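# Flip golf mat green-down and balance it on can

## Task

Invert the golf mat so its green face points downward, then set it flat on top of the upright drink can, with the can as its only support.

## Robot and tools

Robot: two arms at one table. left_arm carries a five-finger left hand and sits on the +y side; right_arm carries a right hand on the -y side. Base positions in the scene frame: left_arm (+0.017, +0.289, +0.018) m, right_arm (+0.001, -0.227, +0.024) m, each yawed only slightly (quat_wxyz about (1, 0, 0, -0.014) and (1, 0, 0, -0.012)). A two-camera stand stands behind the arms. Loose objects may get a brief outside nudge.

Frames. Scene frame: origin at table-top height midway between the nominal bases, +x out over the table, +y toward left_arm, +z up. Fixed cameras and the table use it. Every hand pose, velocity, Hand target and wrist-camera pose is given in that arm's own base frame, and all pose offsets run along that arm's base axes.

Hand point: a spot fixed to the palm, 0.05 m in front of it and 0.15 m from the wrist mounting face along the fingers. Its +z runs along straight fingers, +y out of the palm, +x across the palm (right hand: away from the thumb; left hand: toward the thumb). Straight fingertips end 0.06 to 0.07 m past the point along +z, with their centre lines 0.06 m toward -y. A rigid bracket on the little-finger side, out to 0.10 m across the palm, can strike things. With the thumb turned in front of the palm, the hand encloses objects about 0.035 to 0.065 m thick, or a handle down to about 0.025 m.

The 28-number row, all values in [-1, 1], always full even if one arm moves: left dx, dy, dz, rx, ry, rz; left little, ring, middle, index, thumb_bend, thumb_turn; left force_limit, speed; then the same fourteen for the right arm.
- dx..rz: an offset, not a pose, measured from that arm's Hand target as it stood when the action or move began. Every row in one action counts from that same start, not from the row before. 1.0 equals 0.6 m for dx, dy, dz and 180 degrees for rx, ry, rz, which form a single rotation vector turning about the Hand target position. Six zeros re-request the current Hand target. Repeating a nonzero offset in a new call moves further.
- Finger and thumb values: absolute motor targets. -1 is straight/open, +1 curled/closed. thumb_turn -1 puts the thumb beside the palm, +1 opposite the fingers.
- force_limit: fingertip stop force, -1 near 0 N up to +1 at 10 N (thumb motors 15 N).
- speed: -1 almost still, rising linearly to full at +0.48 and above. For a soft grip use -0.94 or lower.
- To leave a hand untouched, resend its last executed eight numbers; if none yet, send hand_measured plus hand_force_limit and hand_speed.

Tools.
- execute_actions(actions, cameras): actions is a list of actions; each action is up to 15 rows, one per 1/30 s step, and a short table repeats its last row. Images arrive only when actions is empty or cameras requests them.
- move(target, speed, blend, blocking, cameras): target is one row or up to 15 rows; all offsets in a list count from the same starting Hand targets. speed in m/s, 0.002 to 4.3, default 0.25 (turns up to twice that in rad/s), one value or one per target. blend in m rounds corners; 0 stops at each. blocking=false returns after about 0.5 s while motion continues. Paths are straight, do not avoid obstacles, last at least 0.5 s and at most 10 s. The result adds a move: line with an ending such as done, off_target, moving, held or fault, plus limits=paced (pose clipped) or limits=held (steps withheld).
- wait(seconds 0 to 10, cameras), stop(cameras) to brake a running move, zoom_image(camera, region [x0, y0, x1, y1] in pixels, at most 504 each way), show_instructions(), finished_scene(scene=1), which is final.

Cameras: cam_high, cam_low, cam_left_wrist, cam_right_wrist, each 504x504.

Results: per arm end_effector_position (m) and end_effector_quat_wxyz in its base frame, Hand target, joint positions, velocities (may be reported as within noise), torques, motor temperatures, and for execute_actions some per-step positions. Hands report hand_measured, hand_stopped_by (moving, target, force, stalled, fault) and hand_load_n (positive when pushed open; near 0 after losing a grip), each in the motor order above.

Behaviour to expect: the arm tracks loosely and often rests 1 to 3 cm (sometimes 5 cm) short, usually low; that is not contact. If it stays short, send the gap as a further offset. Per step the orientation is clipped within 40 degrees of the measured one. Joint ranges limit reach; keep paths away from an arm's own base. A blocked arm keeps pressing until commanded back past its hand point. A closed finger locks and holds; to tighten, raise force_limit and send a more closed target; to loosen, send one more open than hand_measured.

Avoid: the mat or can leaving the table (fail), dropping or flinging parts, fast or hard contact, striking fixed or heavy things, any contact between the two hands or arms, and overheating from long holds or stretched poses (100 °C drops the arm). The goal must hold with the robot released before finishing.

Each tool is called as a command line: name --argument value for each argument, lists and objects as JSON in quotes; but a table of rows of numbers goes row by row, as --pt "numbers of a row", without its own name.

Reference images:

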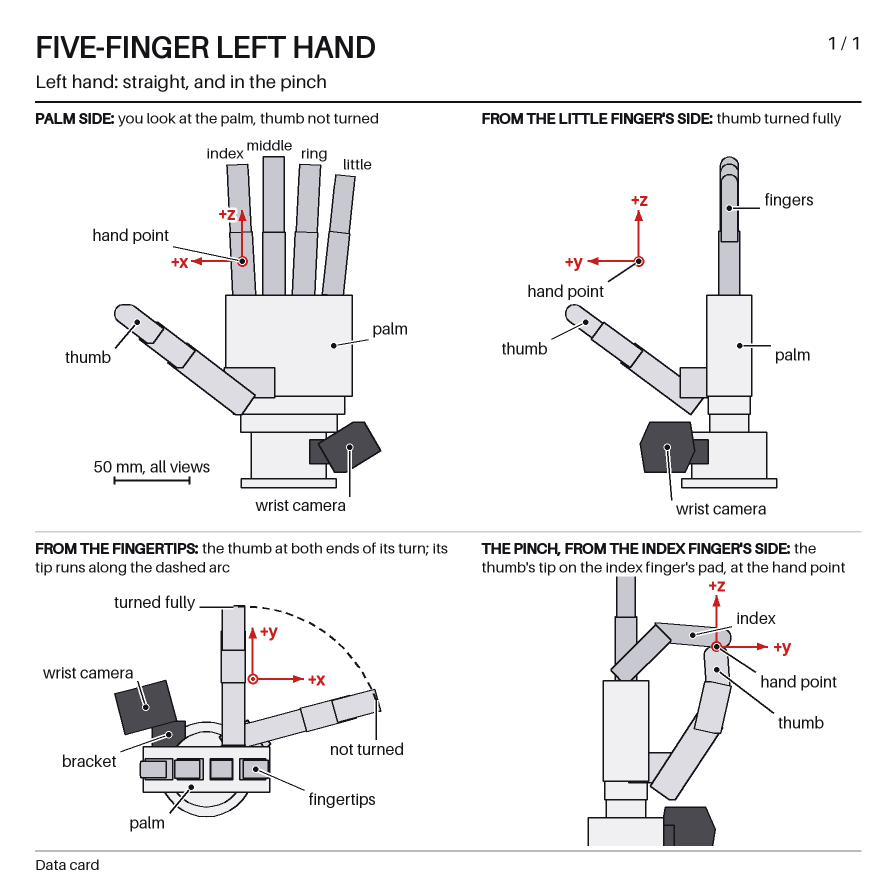

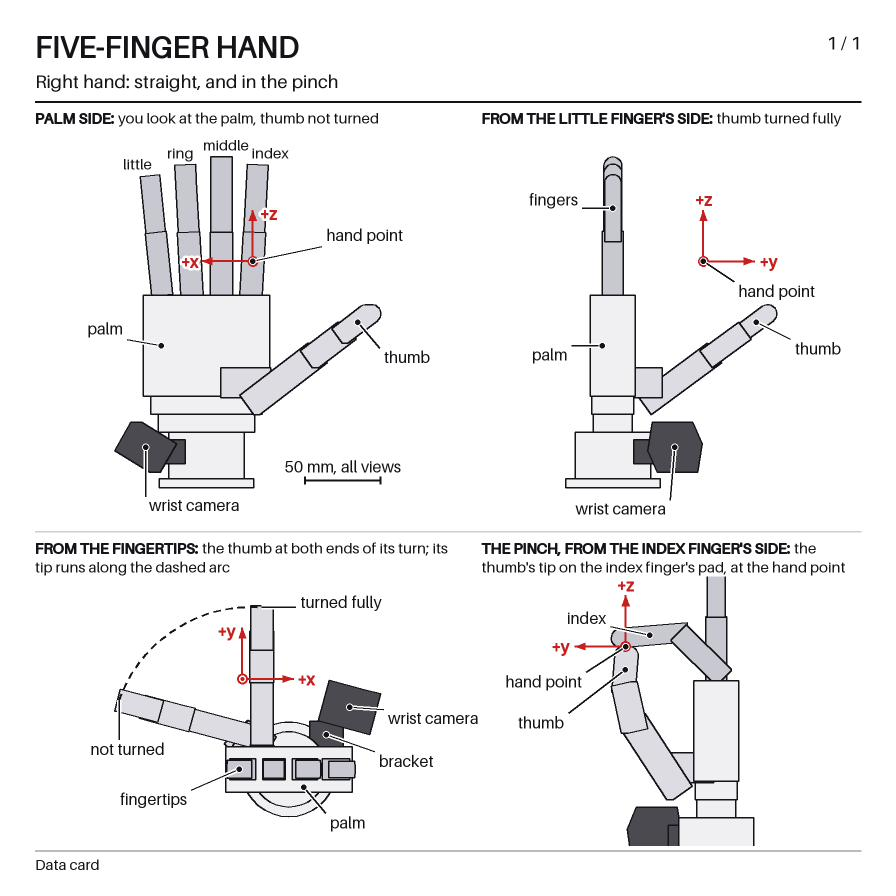

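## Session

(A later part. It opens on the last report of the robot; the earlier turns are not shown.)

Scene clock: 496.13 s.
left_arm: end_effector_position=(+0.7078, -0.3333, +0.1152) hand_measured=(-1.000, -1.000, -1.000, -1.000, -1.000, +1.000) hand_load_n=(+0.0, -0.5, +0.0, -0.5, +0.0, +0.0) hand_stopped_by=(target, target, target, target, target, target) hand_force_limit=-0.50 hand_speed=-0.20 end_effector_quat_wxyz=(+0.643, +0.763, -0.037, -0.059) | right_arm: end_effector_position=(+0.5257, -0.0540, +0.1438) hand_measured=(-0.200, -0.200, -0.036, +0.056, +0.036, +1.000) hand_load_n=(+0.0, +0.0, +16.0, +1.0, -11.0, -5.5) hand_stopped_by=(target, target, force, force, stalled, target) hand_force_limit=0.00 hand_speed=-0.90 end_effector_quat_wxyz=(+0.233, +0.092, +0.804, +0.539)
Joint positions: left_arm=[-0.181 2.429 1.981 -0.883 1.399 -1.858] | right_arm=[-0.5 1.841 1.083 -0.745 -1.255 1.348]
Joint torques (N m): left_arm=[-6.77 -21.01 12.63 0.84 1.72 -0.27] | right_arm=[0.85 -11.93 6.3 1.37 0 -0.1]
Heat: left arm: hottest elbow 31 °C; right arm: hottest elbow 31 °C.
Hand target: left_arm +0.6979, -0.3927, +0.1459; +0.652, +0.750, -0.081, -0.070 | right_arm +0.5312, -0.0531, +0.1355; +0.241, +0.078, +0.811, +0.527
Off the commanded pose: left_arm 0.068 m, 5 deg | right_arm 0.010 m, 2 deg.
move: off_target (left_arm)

wait --seconds 0.2 --cameras '["all"]'

zoom_image --camera "cam_low" --region '[250, 205, 350, 275]'

zoom_image --camera "cam_high" --region '[145, 190, 265, 290]'

Scene clock: 497.30 s.
left_arm: end_effector_position=(+0.7078, -0.3333, +0.1152) hand_measured=(-1.000, -1.000, -1.000, -1.000, -1.000, +1.000) hand_load_n=(+0.0, +0.0, +0.0, -0.5, +0.0, +0.0) hand_stopped_by=(target, target, target, target, target, target) hand_force_limit=-0.50 hand_speed=-0.20 end_effector_quat_wxyz=(+0.643, +0.763, -0.037, -0.059) | right_arm: end_effector_position=(+0.5257, -0.0540, +0.1438) hand_measured=(-0.200, -0.200, -0.036, +0.056, +0.036, +1.000) hand_load_n=(+0.0, +0.0, +16.0, +1.0, -10.5, -5.5) hand_stopped_by=(target, target, force, force, stalled, target) hand_force_limit=0.00 hand_speed=-0.90 end_effector_quat_wxyz=(+0.233, +0.092, +0.804, +0.539)
Joint positions: left_arm=[-0.181 2.429 1.981 -0.883 1.399 -1.858] | right_arm=[-0.5 1.841 1.083 -0.745 -1.255 1.348]
Joint torques (N m): left_arm=[-6.89 -20.95 12.63 0.84 1.73 -0.26] | right_arm=[0.79 -12.16 6.32 1.39 0 -0.09]
Heat: left arm: hottest elbow 31 °C; right arm: hottest elbow 30 °C.
Hand target: left_arm +0.6978, -0.3927, +0.1459; +0.652, +0.750, -0.081, -0.070 | right_arm +0.5312, -0.0531, +0.1355; +0.241, +0.078, +0.811, +0.527
Off the commanded pose: left_arm 0.068 m, 5 deg | right_arm 0.010 m, 2 deg.
wait: 0.20 s; at rest from the start
camera_calibration:
cam_left_wrist: T_world_to_cam=[[0.283737, 0.10422, -0.953222, -0.0512132], [0.884471, 0.355553, 0.302146, -0.540445], [0.370411, -0.928827, 0.00870421, -0.461022], [0, 0, 0, 1]] pos_world=[0.663306, -0.230715, 0.118489]
cam_right_wrist: T_world_to_cam=[[-0.335076, 0.443111, 0.831491, 0.0786984], [0.457238, -0.695147, 0.554711, -0.36027], [0.823807, 0.566059, 0.0303202, -0.293152], [0, 0, 0, 1]] pos_world=[0.4326, -0.119371, 0.143297]

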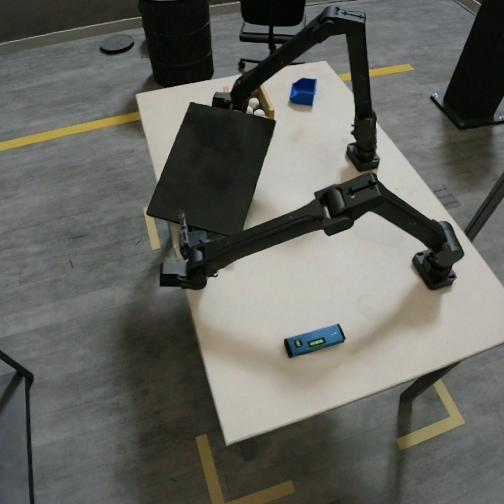

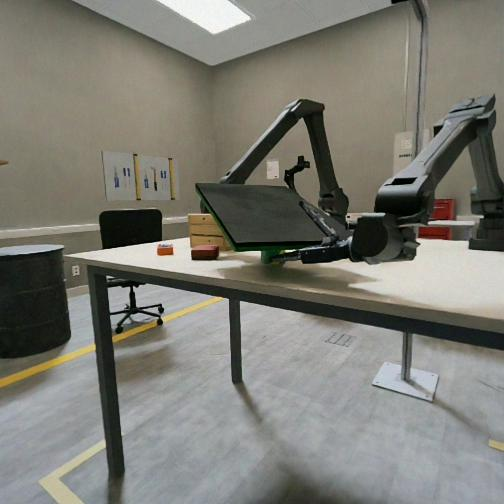

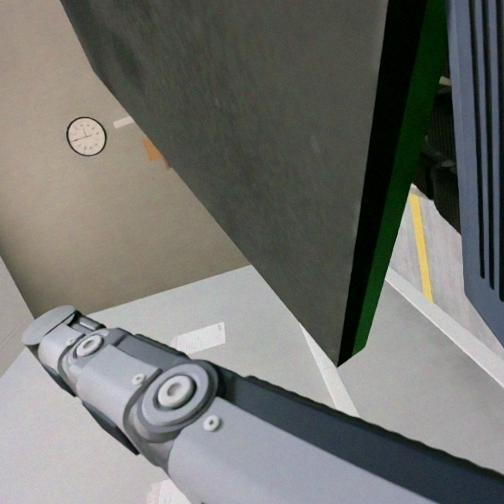

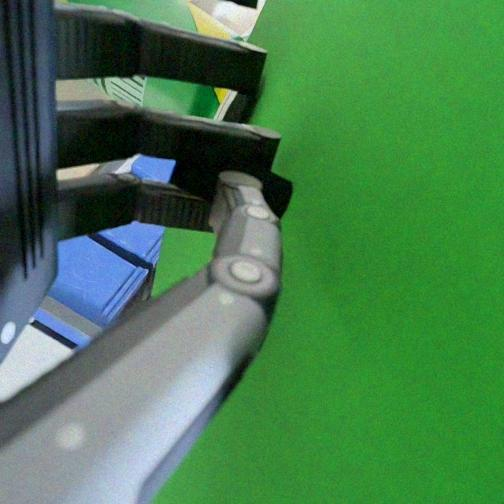

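Scaled by 5.040 from the camera's 504x504 image, which has a finer 720x720 frame.

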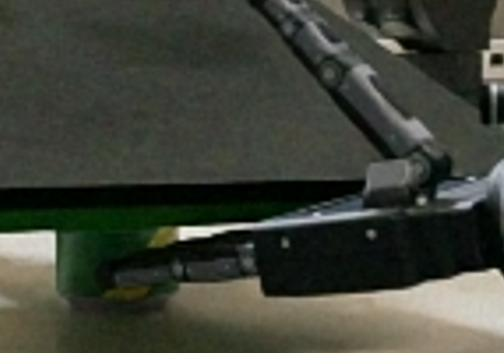

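Scaled by 4.200 from the camera's 504x504 image, which has a finer 720x720 frame.

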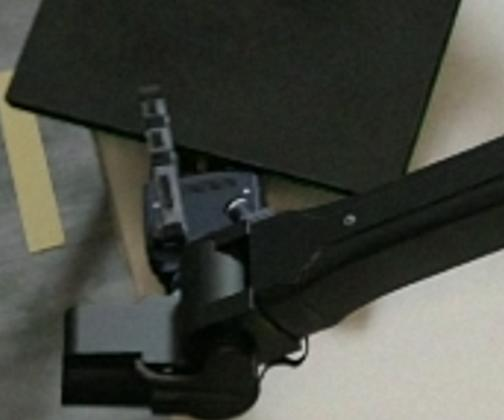

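zoom_image --camera "cam_low" --region '[190, 165, 290, 265]'

move --target '[0,0,-0.02,0,0,0,-1,-1,-1,-1,-1,1,-0.5,-0.2, 0,0,0,0,0,0,-0.2,-0.2,0.5,0.5,0.025,1,0.0,-0.9]' --speed 0.03 --cameras '["cam_low"]'

zoom_image --camera "cam_low" --region '[190, 165, 290, 265]'

zoom_image --camera "cam_low" --region '[250, 205, 350, 275]'

Scaled by 5.040 from the camera's 504x504 image, which has a finer 720x720 frame.

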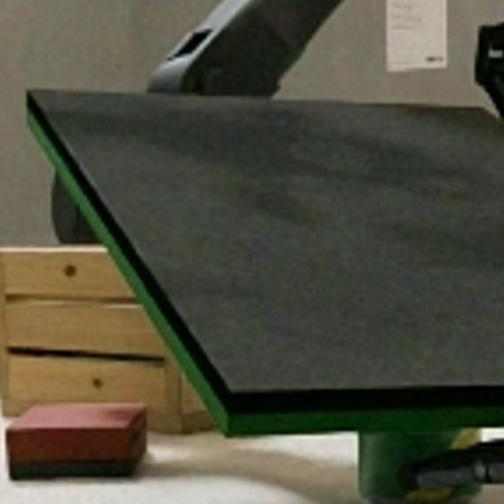

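Scene clock: 498.93 s.
left_arm: end_effector_position=(+0.7086, -0.3348, +0.1130) hand_measured=(-1.000, -1.000, -1.000, -1.000, -1.000, +1.000) hand_load_n=(+0.0, +0.0, +0.0, +0.0, +0.0, +0.0) hand_stopped_by=(target, target, target, target, target, target) hand_force_limit=-0.50 hand_speed=-0.20 end_effector_quat_wxyz=(+0.645, +0.761, -0.041, -0.057) | right_arm: end_effector_position=(+0.5255, -0.0539, +0.1446) hand_measured=(-0.200, -0.200, -0.036, +0.056, +0.036, +1.000) hand_load_n=(+0.0, +0.0, +15.0, +1.5, -9.0, -5.5) hand_stopped_by=(target, target, force, force, stalled, target) hand_force_limit=0.00 hand_speed=-0.90 end_effector_quat_wxyz=(+0.234, +0.091, +0.803, +0.540)
Joint positions: left_arm=[-0.183 2.437 1.987 -0.871 1.404 -1.858] | right_arm=[-0.5 1.841 1.083 -0.745 -1.259 1.344]
Joint torques (N m): left_arm=[-6.71 -20.6 12.22 0.94 1.54 -0.22] | right_arm=[0.79 -11.99 6.32 1.43 0.13 -0.08]
Heat: left arm: hottest elbow 31 °C; right arm: hottest elbow 30 °C.
Hand target: left_arm +0.6979, -0.3927, +0.1339; +0.652, +0.750, -0.081, -0.070 | right_arm +0.5312, -0.0530, +0.1355; +0.241, +0.078, +0.811, +0.527
Off the commanded pose: left_arm 0.062 m, 5 deg | right_arm 0.011 m, 2 deg.
move: off_target (left_arm, right_arm)
Images, in order (width x height): cam_low 504x504.

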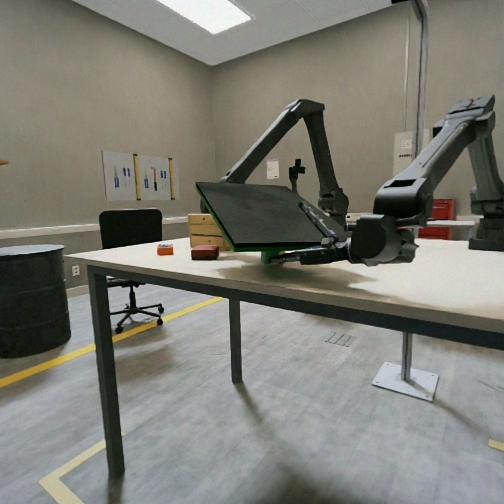

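Scaled by 5.040 from the camera's 504x504 image, which has a finer 720x720 frame.

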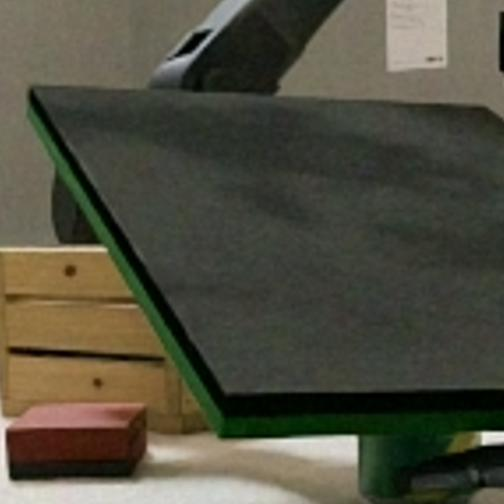

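Scaled by 5.040 from the camera's 504x504 image, which has a finer 720x720 frame.

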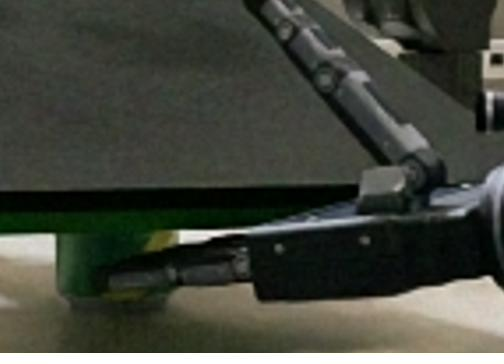

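move --target '[0,0.02,-0.033,0,0,0,-1,-1,-1,-1,-1,1,-0.5,-0.2, 0,0,0,0,0,0,-0.2,-0.2,0.5,0.5,0.025,1,0.0,-0.9]' --speed 0.03 --cameras '["cam_low"]'

zoom_image --camera "cam_low" --region '[190, 165, 290, 265]'

zoom_image --camera "cam_low" --region '[250, 205, 350, 275]'

Scene clock: 501.53 s.
left_arm: end_effector_position=(+0.7071, -0.3384, +0.1099) hand_measured=(-1.000, -1.000, -1.000, -1.000, -1.000, +1.000) hand_load_n=(+0.0, +0.0, +0.0, +0.0, +0.0, +0.0) hand_stopped_by=(target, target, target, target, target, target) hand_force_limit=-0.50 hand_speed=-0.20 end_effector_quat_wxyz=(+0.651, +0.756, -0.052, -0.054) | right_arm: end_effector_position=(+0.5254, -0.0541, +0.1452) hand_measured=(-0.200, -0.200, -0.036, +0.056, +0.036, +1.000) hand_load_n=(+0.0, +0.0, +14.0, +2.0, -7.5, -5.0) hand_stopped_by=(target, target, force, force, stalled, target) hand_force_limit=0.00 hand_speed=-0.90 end_effector_quat_wxyz=(+0.236, +0.089, +0.802, +0.541)
Joint positions: left_arm=[-0.188 2.455 2.003 -0.879 1.418 -1.828] | right_arm=[-0.5 1.841 1.083 -0.743 -1.261 1.342]
Joint torques (N m): left_arm=[-4.95 -19.37 11.62 0.12 1.15 -0.05] | right_arm=[0.91 -12.04 6.35 1.26 0.22 -0.05]
Heat: left arm: hottest elbow 31 °C; right arm: hottest elbow 30 °C.
Hand target: left_arm +0.6978, -0.3809, +0.1141; +0.652, +0.750, -0.081, -0.070 | right_arm +0.5312, -0.0531, +0.1355; +0.241, +0.078, +0.811, +0.527
Off the commanded pose: left_arm 0.044 m, 4 deg | right_arm 0.011 m, 2 deg.
move: off_target (left_arm, right_arm)
Images, in order (width x height): cam_low 504x504.

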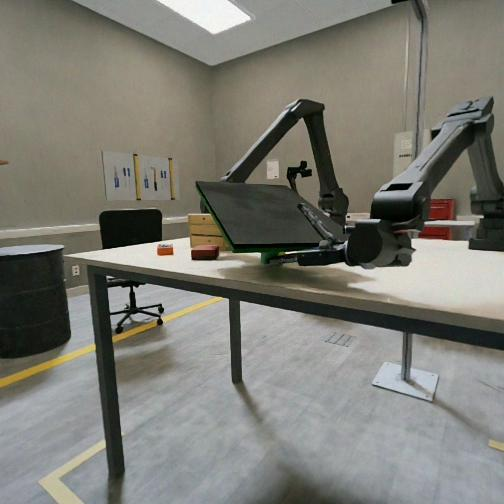

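Scaled by 5.040 from the camera's 504x504 image, which has a finer 720x720 frame.

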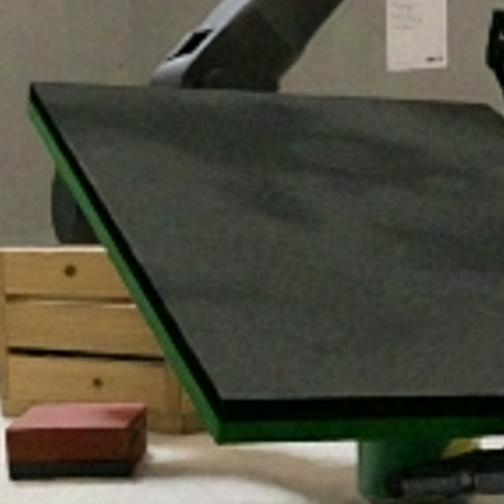

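Scaled by 5.040 from the camera's 504x504 image, which has a finer 720x720 frame.

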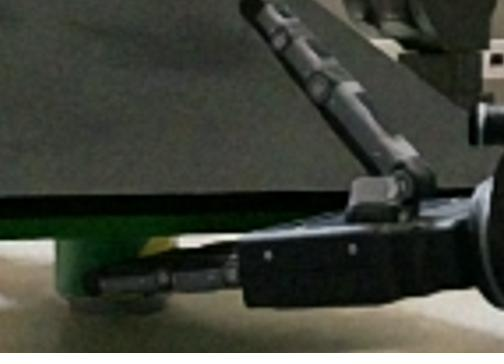

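wait --seconds 0.1 --cameras '["cam_high","cam_low"]'

zoom_image --camera "cam_high" --region '[145, 90, 295, 240]'

zoom_image --camera "cam_low" --region '[270, 165, 370, 265]'

Scene clock: 501.87 s.
left_arm: end_effector_position=(+0.7071, -0.3384, +0.1099) hand_measured=(-1.000, -1.000, -1.000, -1.000, -1.000, +1.000) hand_load_n=(+0.0, +0.0, +0.0, +0.0, +0.0, +0.0) hand_stopped_by=(target, target, target, target, target, target) hand_force_limit=-0.50 hand_speed=-0.20 end_effector_quat_wxyz=(+0.651, +0.756, -0.052, -0.054) | right_arm: end_effector_position=(+0.5254, -0.0541, +0.1452) hand_measured=(-0.200, -0.200, -0.036, +0.056, +0.036, +1.000) hand_load_n=(+0.5, +0.0, +14.0, +2.0, -7.5, -4.5) hand_stopped_by=(target, target, force, force, stalled, target) hand_force_limit=0.00 hand_speed=-0.90 end_effector_quat_wxyz=(+0.236, +0.089, +0.802, +0.541)
Joint positions: left_arm=[-0.188 2.455 2.003 -0.879 1.418 -1.828] | right_arm=[-0.5 1.841 1.083 -0.743 -1.261 1.342]
Joint torques (N m): left_arm=[-4.95 -19.37 11.62 0.16 1.15 -0.05] | right_arm=[0.79 -12.1 6.3 1.32 0.23 -0.04]
Heat: left arm: hottest elbow 31 °C; right arm: hottest elbow 30 °C.
Hand target: left_arm +0.6978, -0.3809, +0.1141; +0.652, +0.750, -0.081, -0.070 | right_arm +0.5312, -0.0531, +0.1355; +0.241, +0.078, +0.811, +0.527
Off the commanded pose: left_arm 0.044 m, 4 deg | right_arm 0.011 m, 2 deg.
wait: 0.10 s; at rest from the start
Images, in order (width x height): cam_high 504x504, cam_low 504x504.

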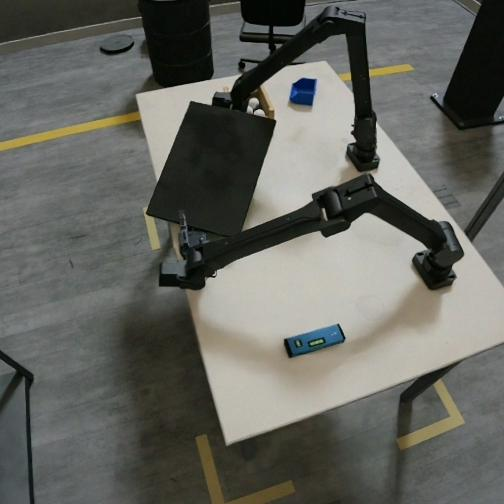

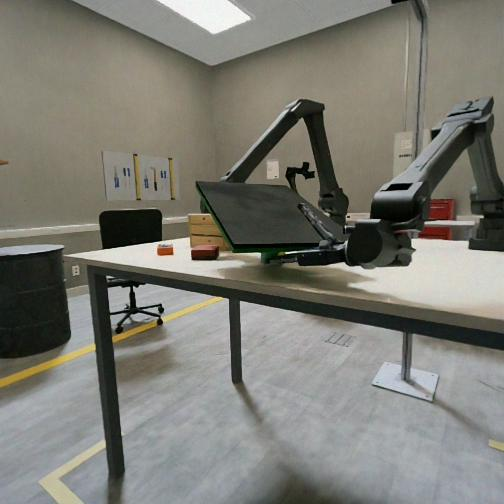

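Scaled by 3.360 from the camera's 504x504 image, which has a finer 720x720 frame.

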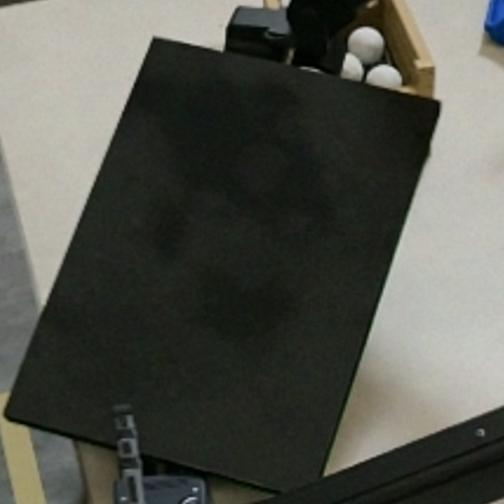

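Scaled by 5.040 from the camera's 504x504 image, which has a finer 720x720 frame.

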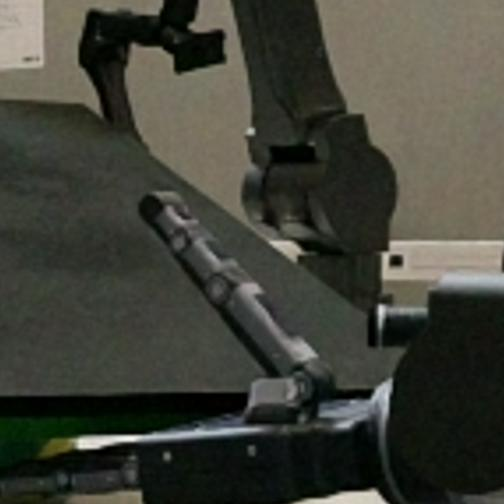

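move --target '[0,0.025,-0.03,0,0,0,-1,-1,-1,-1,-1,1,-0.5,-0.2, 0,0,0,0,0,0,-0.2,-0.2,0.5,0.5,0.025,1,0.0,-0.9]' --speed 0.03 --cameras '["cam_low","cam_left_wrist"]'

zoom_image --camera "cam_low" --region '[190, 165, 290, 265]'

zoom_image --camera "cam_low" --region '[250, 205, 350, 275]'

Scene clock: 504.60 s.
left_arm: end_effector_position=(+0.6915, -0.3613, +0.0956) hand_measured=(-1.000, -1.000, -1.000, -1.000, -1.000, +1.000) hand_load_n=(+0.0, +0.0, +0.0, +0.0, +0.0, +0.0) hand_stopped_by=(target, target, target, target, target, target) hand_force_limit=-0.50 hand_speed=-0.20 end_effector_quat_wxyz=(+0.651, +0.752, -0.071, -0.072) | right_arm: end_effector_position=(+0.5259, -0.0531, +0.1448) hand_measured=(-0.200, -0.200, -0.036, +0.056, +0.034, +1.000) hand_load_n=(+0.0, +0.0, +15.5, +2.0, -8.0, -4.5) hand_stopped_by=(target, target, force, force, stalled, target) hand_force_limit=0.00 hand_speed=-0.90 end_effector_quat_wxyz=(+0.237, +0.087, +0.803, +0.539)
Joint positions: left_arm=[-0.221 2.501 2.055 -1.012 1.427 -1.7] | right_arm=[-0.498 1.841 1.083 -0.737 -1.259 1.342]
Joint torques (N m): left_arm=[-0.15 -19.31 11.45 0.03 0.94 -0.01] | right_arm=[0.73 -11.99 6.26 1.1 0.12 -0.03]
Heat: left arm: hottest elbow 31 °C; right arm: hottest elbow 30 °C.
Hand target: left_arm +0.6979, -0.3658, +0.0960; +0.652, +0.750, -0.081, -0.070 | right_arm +0.5312, -0.0531, +0.1355; +0.241, +0.078, +0.811, +0.527
Off the commanded pose: left_arm 0.008 m, 1 deg | right_arm 0.011 m, 2 deg.
move: off_target (right_arm)
camera_calibration:
cam_left_wrist: T_world_to_cam=[[0.310774, 0.0565544, -0.9488, -0.0987664], [0.900325, 0.302478, 0.312925, -0.541311], [0.304689, -0.951477, 0.043085, -0.446782], [0, 0, 0, 1]] pos_world=[0.654179, -0.255783, 0.0949301]
Images, in order (width x height): cam_low 504x504, cam_left_wrist 504x504.

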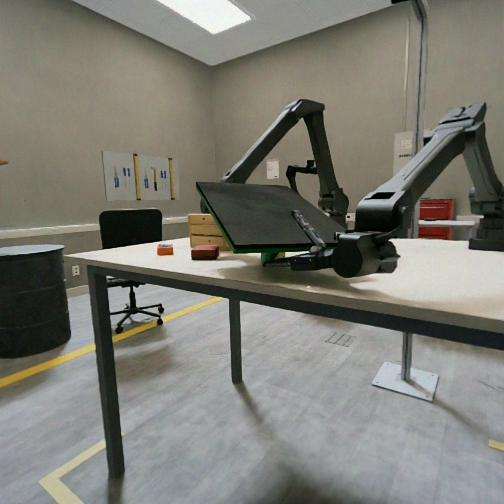

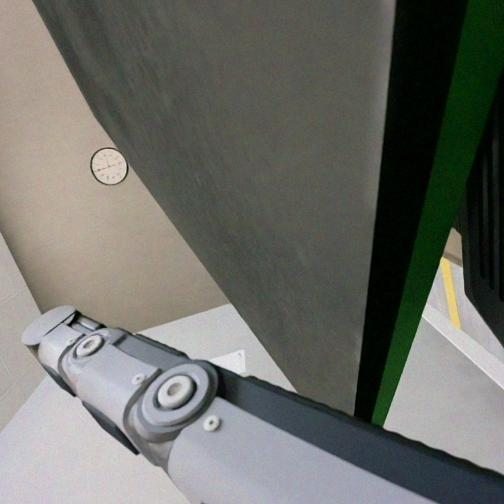

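Scaled by 5.040 from the camera's 504x504 image, which has a finer 720x720 frame.

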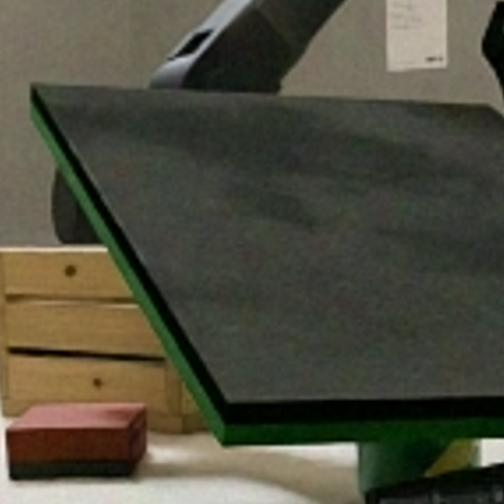

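Scaled by 5.040 from the camera's 504x504 image, which has a finer 720x720 frame.

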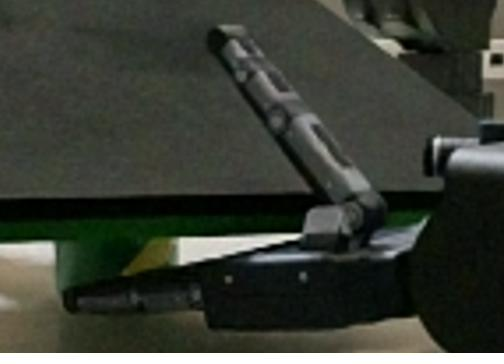

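move --pt "-0.003 -0.016 0.02 0 0 0 -1 -1 -1 -1 -1 1 -0.5 -0.2 0 0 0 0 0 0 -0.2 -0.2 0.5 0.5 0.025 1 0.0 -0.9" --pt "-0.003 -0.016 0.06 0 0 0 -1 -1 -1 -1 -1 1 -0.5 -0.2 0 0 0.052 0.0079 0.0137 -0.0051 -0.2 -0.2 0.5 0.5 0.025 1 0.0 -0.9" --pt "-0.022 -0.002 0.06 0 0 0 -1 -1 -1 -1 -1 1 -0.5 -0.2 -0.019 0.014 0.052 0.0079 0.0137 -0.0051 -0.2 -0.2 0.5 0.5 0.025 1 0.0 -0.9" --speed 0.03 --cameras '["cam_high","cam_low","cam_left_wrist"]'

zoom_image --camera "cam_low" --region '[190, 165, 290, 265]'

zoom_image --camera "cam_low" --region '[270, 165, 370, 265]'

zoom_image --camera "cam_high" --region '[145, 90, 295, 240]'

Scene clock: 509.60 s.
left_arm: end_effector_position=(+0.6854, -0.3627, +0.0926) hand_measured=(-1.000, -1.000, -1.000, -1.000, -1.000, +1.000) hand_load_n=(+0.0, +0.0, +0.0, +0.0, +0.0, +0.0) hand_stopped_by=(target, target, target, target, target, target) hand_force_limit=-0.50 hand_speed=-0.20 end_effector_quat_wxyz=(+0.648, +0.754, -0.064, -0.083) | right_arm: end_effector_position=(+0.5202, -0.0493, +0.1513) hand_measured=(-0.200, -0.200, -0.036, +0.056, +0.034, +1.000) hand_load_n=(+0.0, +0.0, +14.5, +3.5, -7.0, -5.0) hand_stopped_by=(target, target, force, force, stalled, target) hand_force_limit=0.00 hand_speed=-0.90 end_effector_quat_wxyz=(+0.210, +0.117, +0.804, +0.544)
Joint positions: left_arm=[-0.225 2.491 2.033 -1.026 1.424 -1.7] | right_arm=[-0.496 1.804 1.062 -0.778 -1.245 1.399]
Joint torques (N m): left_arm=[-0.26 -24.35 8.17 -0.03 1.06 -0.06] | right_arm=[0.91 -15.79 5.27 0.81 -0.41 0.02]
Heat: left arm: hottest elbow 31 °C; right arm: hottest elbow 30 °C.
Hand target: left_arm +0.6846, -0.3671, +0.1322; +0.653, +0.750, -0.081, -0.070 | right_arm +0.5199, -0.0447, +0.1667; +0.226, +0.099, +0.809, +0.534
Off the commanded pose: left_arm 0.040 m, 3 deg | right_arm 0.016 m, 3 deg.
move: off_target (left_arm, right_arm)
camera_calibration:
cam_left_wrist: T_world_to_cam=[[0.28653, 0.0644846, -0.955899, -0.0794597], [0.909003, 0.296911, 0.292503, -0.540628], [0.302679, -0.952725, 0.0264574, -0.44371], [0, 0, 0, 1]] pos_world=[0.648501, -0.257092, 0.0939191]
Images, in order (width x height): cam_high 504x504, cam_low 504x504, cam_left_wrist 504x504.

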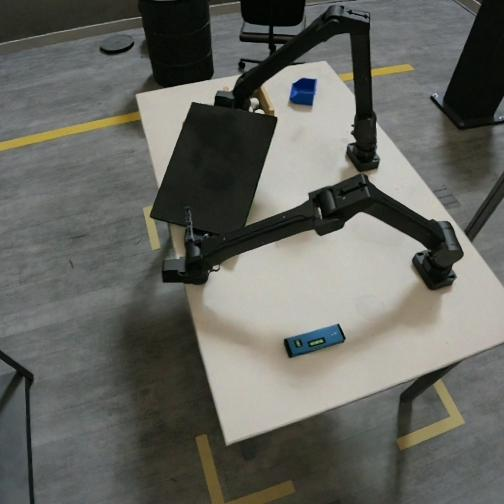

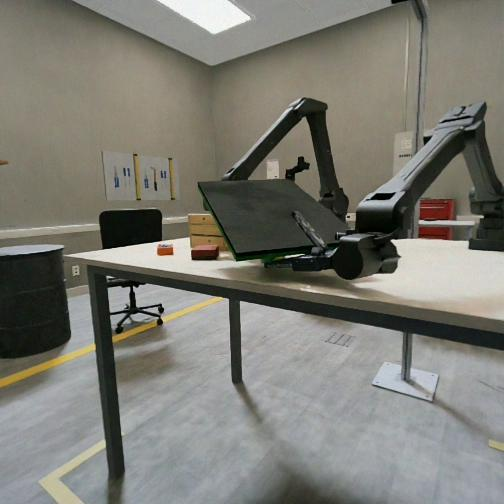

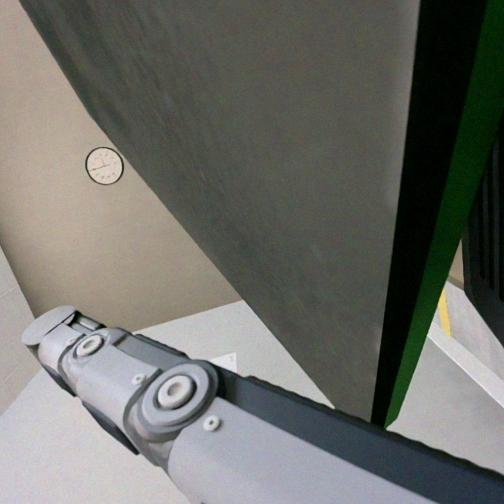

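Scaled by 5.040 from the camera's 504x504 image, which has a finer 720x720 frame.

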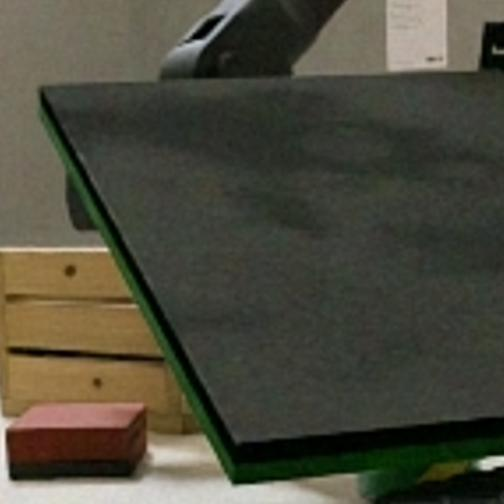

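Scaled by 5.040 from the camera's 504x504 image, which has a finer 720x720 frame.

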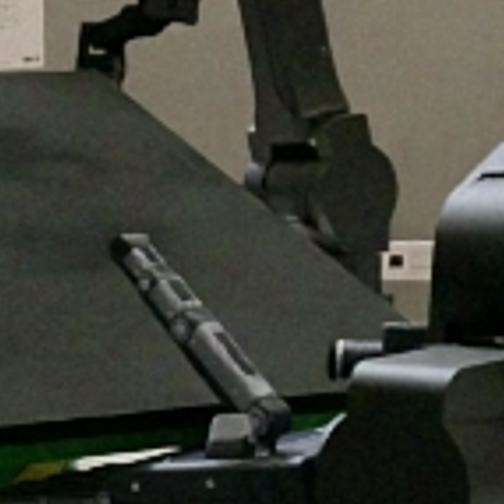

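Scaled by 3.360 from the camera's 504x504 image, which has a finer 720x720 frame.

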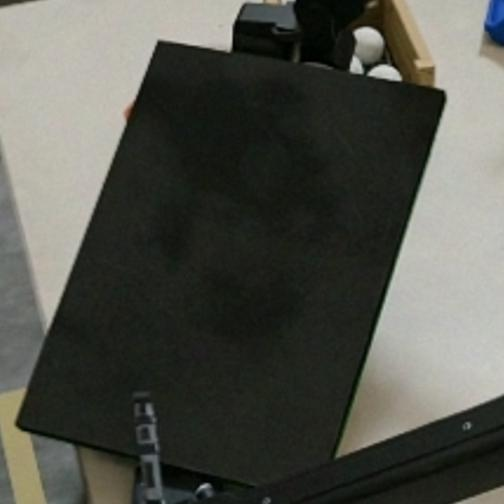

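move --target '[0,0,0.0667,0,0,0,-1,-1,-1,-1,-1,1,-0.5,-0.2,0,0,0,0,0,0,-0.2,-0.2,0.5,0.5,0.025,1,0.0,-0.9]' --speed 0.04 --cameras '["cam_high","cam_low"]'

Scene clock: 512.33 s.
left_arm: end_effector_position=(+0.6847, -0.3588, +0.1114) hand_measured=(-1.000, -1.000, -1.000, -1.000, -1.000, +1.000) hand_load_n=(+0.0, +0.0, +0.5, +0.0, +0.0, +0.0) hand_stopped_by=(target, target, target, target, target, target) hand_force_limit=-0.50 hand_speed=-0.20 end_effector_quat_wxyz=(+0.643, +0.758, -0.055, -0.090) | right_arm: end_effector_position=(+0.5206, -0.0496, +0.1513) hand_measured=(-0.200, -0.200, -0.036, +0.056, +0.034, +1.000) hand_load_n=(+0.0, +0.0, +19.0, +0.5, -13.5, -4.0) hand_stopped_by=(target, target, force, force, stalled, target) hand_force_limit=0.00 hand_speed=-0.90 end_effector_quat_wxyz=(+0.208, +0.120, +0.803, +0.545)
Joint positions: left_arm=[-0.219 2.459 2.033 -1.093 1.414 -1.689] | right_arm=[-0.496 1.804 1.062 -0.778 -1.245 1.408]
Joint torques (N m): left_arm=[-0.91 -25.47 9.51 -0.23 1.41 -0.13] | right_arm=[0.79 -15.85 5.26 0.83 -0.39 -0.06]
Heat: left arm: hottest elbow 31 °C; right arm: hottest elbow 30 °C.
Hand target: left_arm +0.6846, -0.3671, +0.1722; +0.652, +0.750, -0.081, -0.069 | right_arm +0.5199, -0.0447, +0.1667; +0.226, +0.098, +0.809, +0.534
Off the commanded pose: left_arm 0.061 m, 4 deg | right_arm 0.016 m, 4 deg.
move: off_target (left_arm, right_arm)
Images, in order (width x height): cam_high 504x504, cam_low 504x504.

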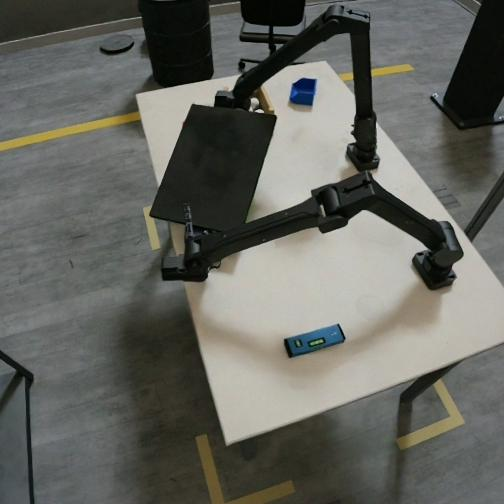

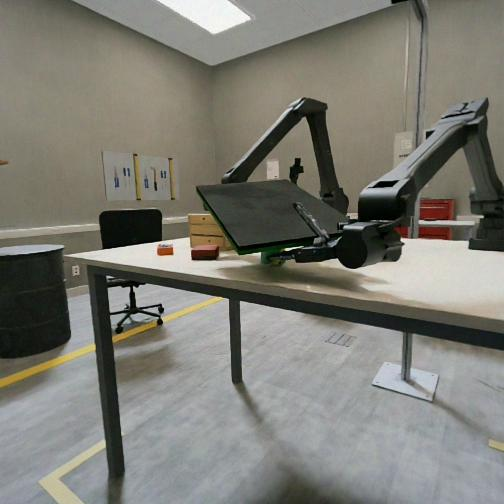

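zoom_image --camera "cam_low" --region '[190, 165, 290, 265]'

zoom_image --camera "cam_low" --region '[270, 165, 370, 265]'

zoom_image --camera "cam_high" --region '[145, 90, 295, 240]'

Scaled by 5.040 from the camera's 504x504 image, which has a finer 720x720 frame.

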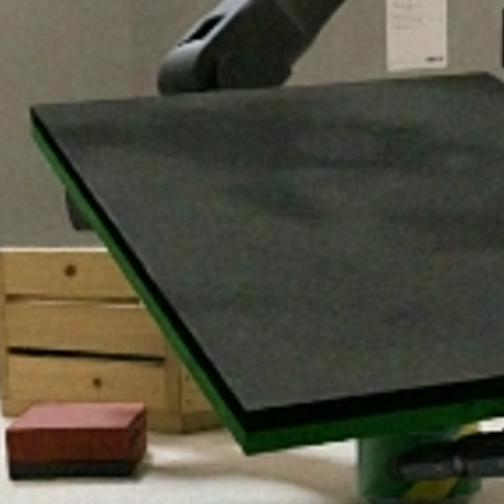

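Scaled by 5.040 from the camera's 504x504 image, which has a finer 720x720 frame.

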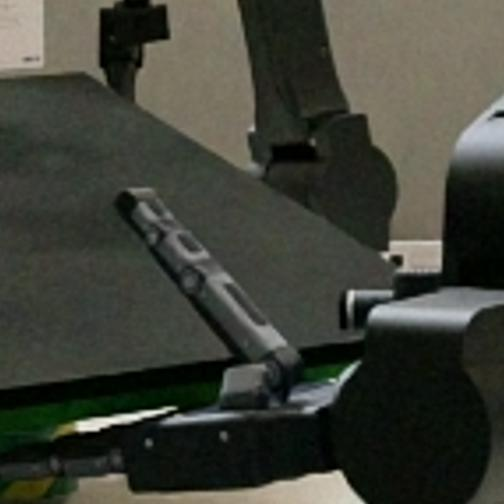

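Scaled by 3.360 from the camera's 504x504 image, which has a finer 720x720 frame.

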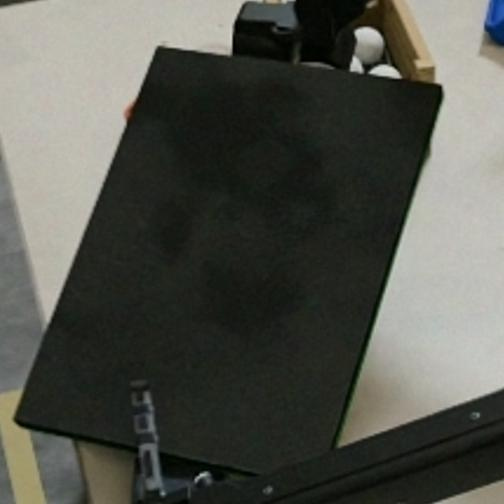

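wait --seconds 0.1 --cameras '["cam_left_wrist","cam_right_wrist"]'

Scene clock: 514.77 s.
left_arm: end_effector_position=(+0.6847, -0.3588, +0.1115) hand_measured=(-1.000, -1.000, -1.000, -1.000, -1.000, +1.000) hand_load_n=(+0.0, +0.0, +0.0, +0.0, +0.0, +0.0) hand_stopped_by=(target, target, target, target, target, target) hand_force_limit=-0.50 hand_speed=-0.20 end_effector_quat_wxyz=(+0.643, +0.758, -0.055, -0.090) | right_arm: end_effector_position=(+0.5206, -0.0496, +0.1513) hand_measured=(-0.200, -0.200, -0.036, +0.056, +0.034, +1.000) hand_load_n=(+0.0, +0.0, +19.0, +0.5, -13.5, -4.0) hand_stopped_by=(target, target, force, force, stalled, target) hand_force_limit=0.00 hand_speed=-0.90 end_effector_quat_wxyz=(+0.208, +0.120, +0.803, +0.545)
Joint positions: left_arm=[-0.219 2.459 2.033 -1.093 1.414 -1.688] | right_arm=[-0.496 1.804 1.062 -0.778 -1.245 1.408]
Joint torques (N m): left_arm=[-0.85 -25.47 9.52 -0.18 1.41 -0.14] | right_arm=[1.03 -15.85 5.26 0.8 -0.39 -0.05]
Heat: left arm: hottest elbow 31 °C; right arm: hottest elbow 30 °C.
Hand target: left_arm +0.6846, -0.3671, +0.1722; +0.652, +0.750, -0.081, -0.070 | right_arm +0.5199, -0.0447, +0.1667; +0.226, +0.098, +0.809, +0.534
Off the commanded pose: left_arm 0.061 m, 4 deg | right_arm 0.016 m, 4 deg.
wait: 0.10 s; at rest from the start
camera_calibration:
cam_left_wrist: T_world_to_cam=[[0.266881, 0.0802086, -0.960386, -0.0419035], [0.913519, 0.29641, 0.278612, -0.548331], [0.307015, -0.951687, 0.00583421, -0.44048], [0, 0, 0, 1]] pos_world=[0.647328, -0.253307, 0.115098]
cam_right_wrist: T_world_to_cam=[[-0.269827, 0.424583, 0.864247, 0.0290053], [0.482592, -0.717048, 0.502939, -0.365404], [0.833246, 0.552785, -0.0114215, -0.290973], [0, 0, 0, 1]] pos_world=[0.426619, -0.113482, 0.155384]
Images, in order (width x height): cam_left_wrist 504x504, cam_right_wrist 504x504.

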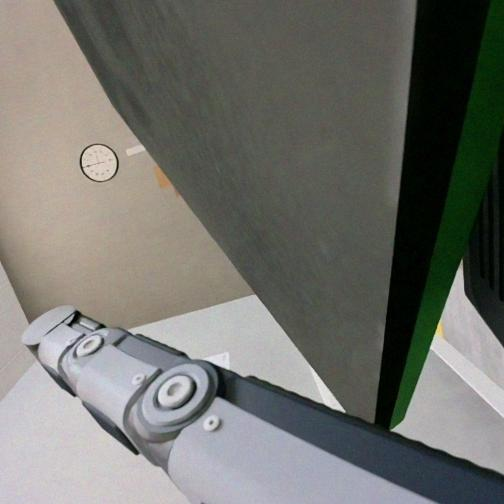

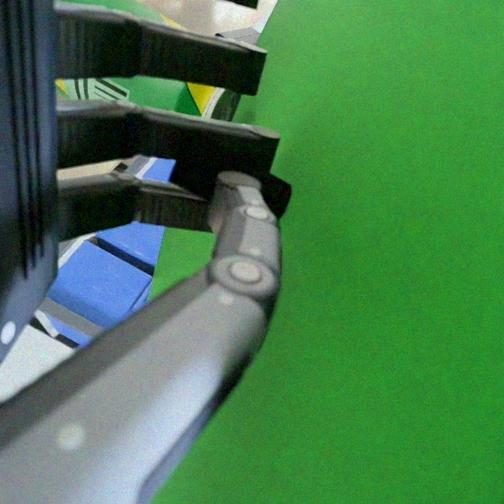

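move --target '[0.0033,0.005,0.015,-0.0046,-0.0215,-0.0034,-1,-1,-1,-1,-1,1,-0.5,-0.2,-0.0023,-0.0033,-0.0183,0.0193,-0.0110,0,-0.2,-0.2,0.5,0.5,0.025,1,0.0,-0.9]' --speed 0.03 --cameras '["cam_high","cam_low"]'

zoom_image --camera "cam_low" --region '[190, 165, 290, 265]'

zoom_image --camera "cam_low" --region '[270, 165, 370, 265]'

zoom_image --camera "cam_high" --region '[145, 90, 295, 240]'

Scene clock: 518.33 s.
left_arm: end_effector_position=(+0.6760, -0.3557, +0.1126) hand_measured=(-1.000, -1.000, -1.000, -1.000, -1.000, +1.000) hand_load_n=(+0.0, +0.0, +0.0, +0.0, +0.0, +0.0) hand_stopped_by=(target, target, target, target, target, target) hand_force_limit=-0.50 hand_speed=-0.20 end_effector_quat_wxyz=(+0.644, +0.757, -0.073, -0.081) | right_arm: end_effector_position=(+0.5164, -0.0476, +0.1528) hand_measured=(-0.200, -0.200, -0.036, +0.056, +0.034, +1.000) hand_load_n=(+0.0, +0.0, +14.0, +4.5, -8.0, -1.5) hand_stopped_by=(target, target, force, force, stalled, target) hand_force_limit=0.00 hand_speed=-0.90 end_effector_quat_wxyz=(+0.225, +0.109, +0.787, +0.564)
Joint positions: left_arm=[-0.217 2.459 2.033 -1.163 1.414 -1.58] | right_arm=[-0.496 1.813 1.036 -0.714 -1.304 1.412]
Joint torques (N m): left_arm=[-0.5 -24.88 12.38 -0.27 1.43 -0.11] | right_arm=[0.56 -13.1 5.55 1.24 -0.83 -0.03]
Motor temperatures (°C): left_arm=[21 30 31 21 28 21] | right_arm=[21 26 30 22 22 24]
Heat: left arm: hottest elbow 31 °C; right arm: hottest elbow 30 °C.
Hand target: left_arm +0.6867, -0.3639, +0.1812; +0.654, +0.747, -0.107, -0.047 | right_arm +0.5184, -0.0466, +0.1557; +0.237, +0.096, +0.788, +0.560
Off the commanded pose: left_arm 0.070 m, 6 deg | right_arm 0.004 m, 2 deg.
move: off_target (left_arm)
Images, in order (width x height): cam_high 504x504, cam_low 504x504.

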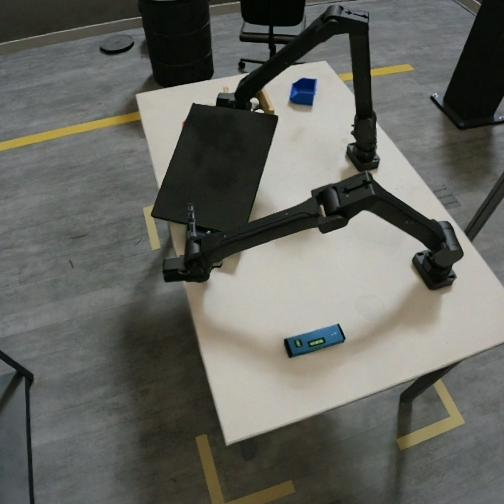

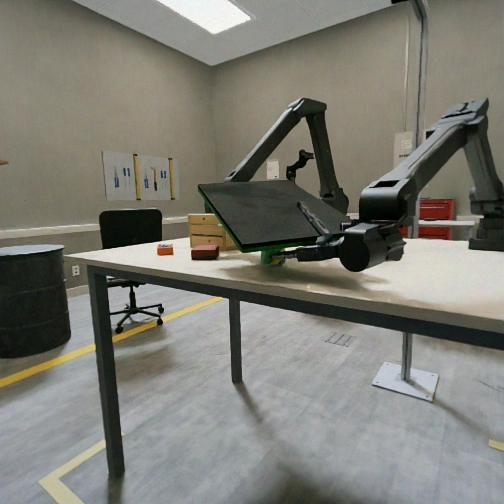

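Scaled by 5.040 from the camera's 504x504 image, which has a finer 720x720 frame.

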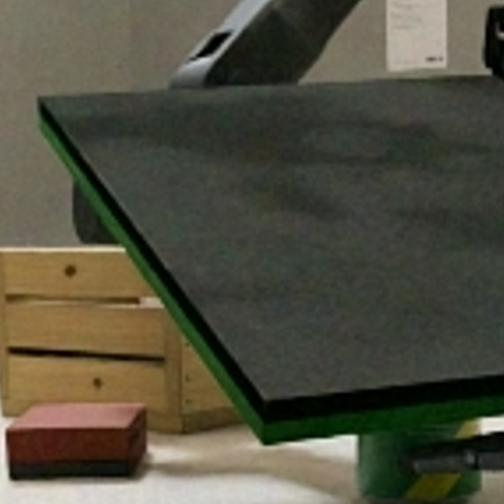

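Scaled by 5.040 from the camera's 504x504 image, which has a finer 720x720 frame.

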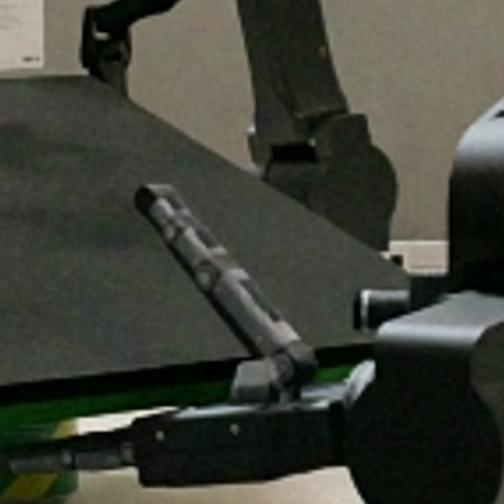

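Scaled by 3.360 from the camera's 504x504 image, which has a finer 720x720 frame.

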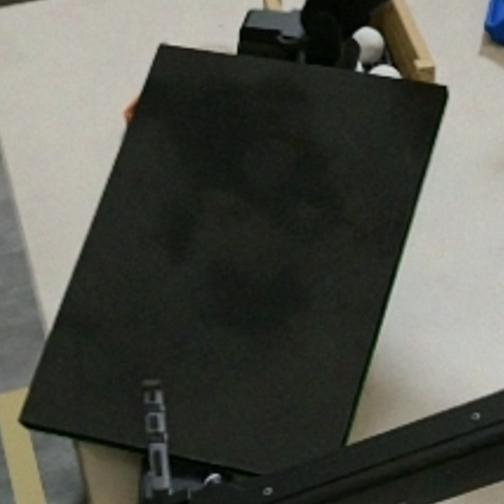

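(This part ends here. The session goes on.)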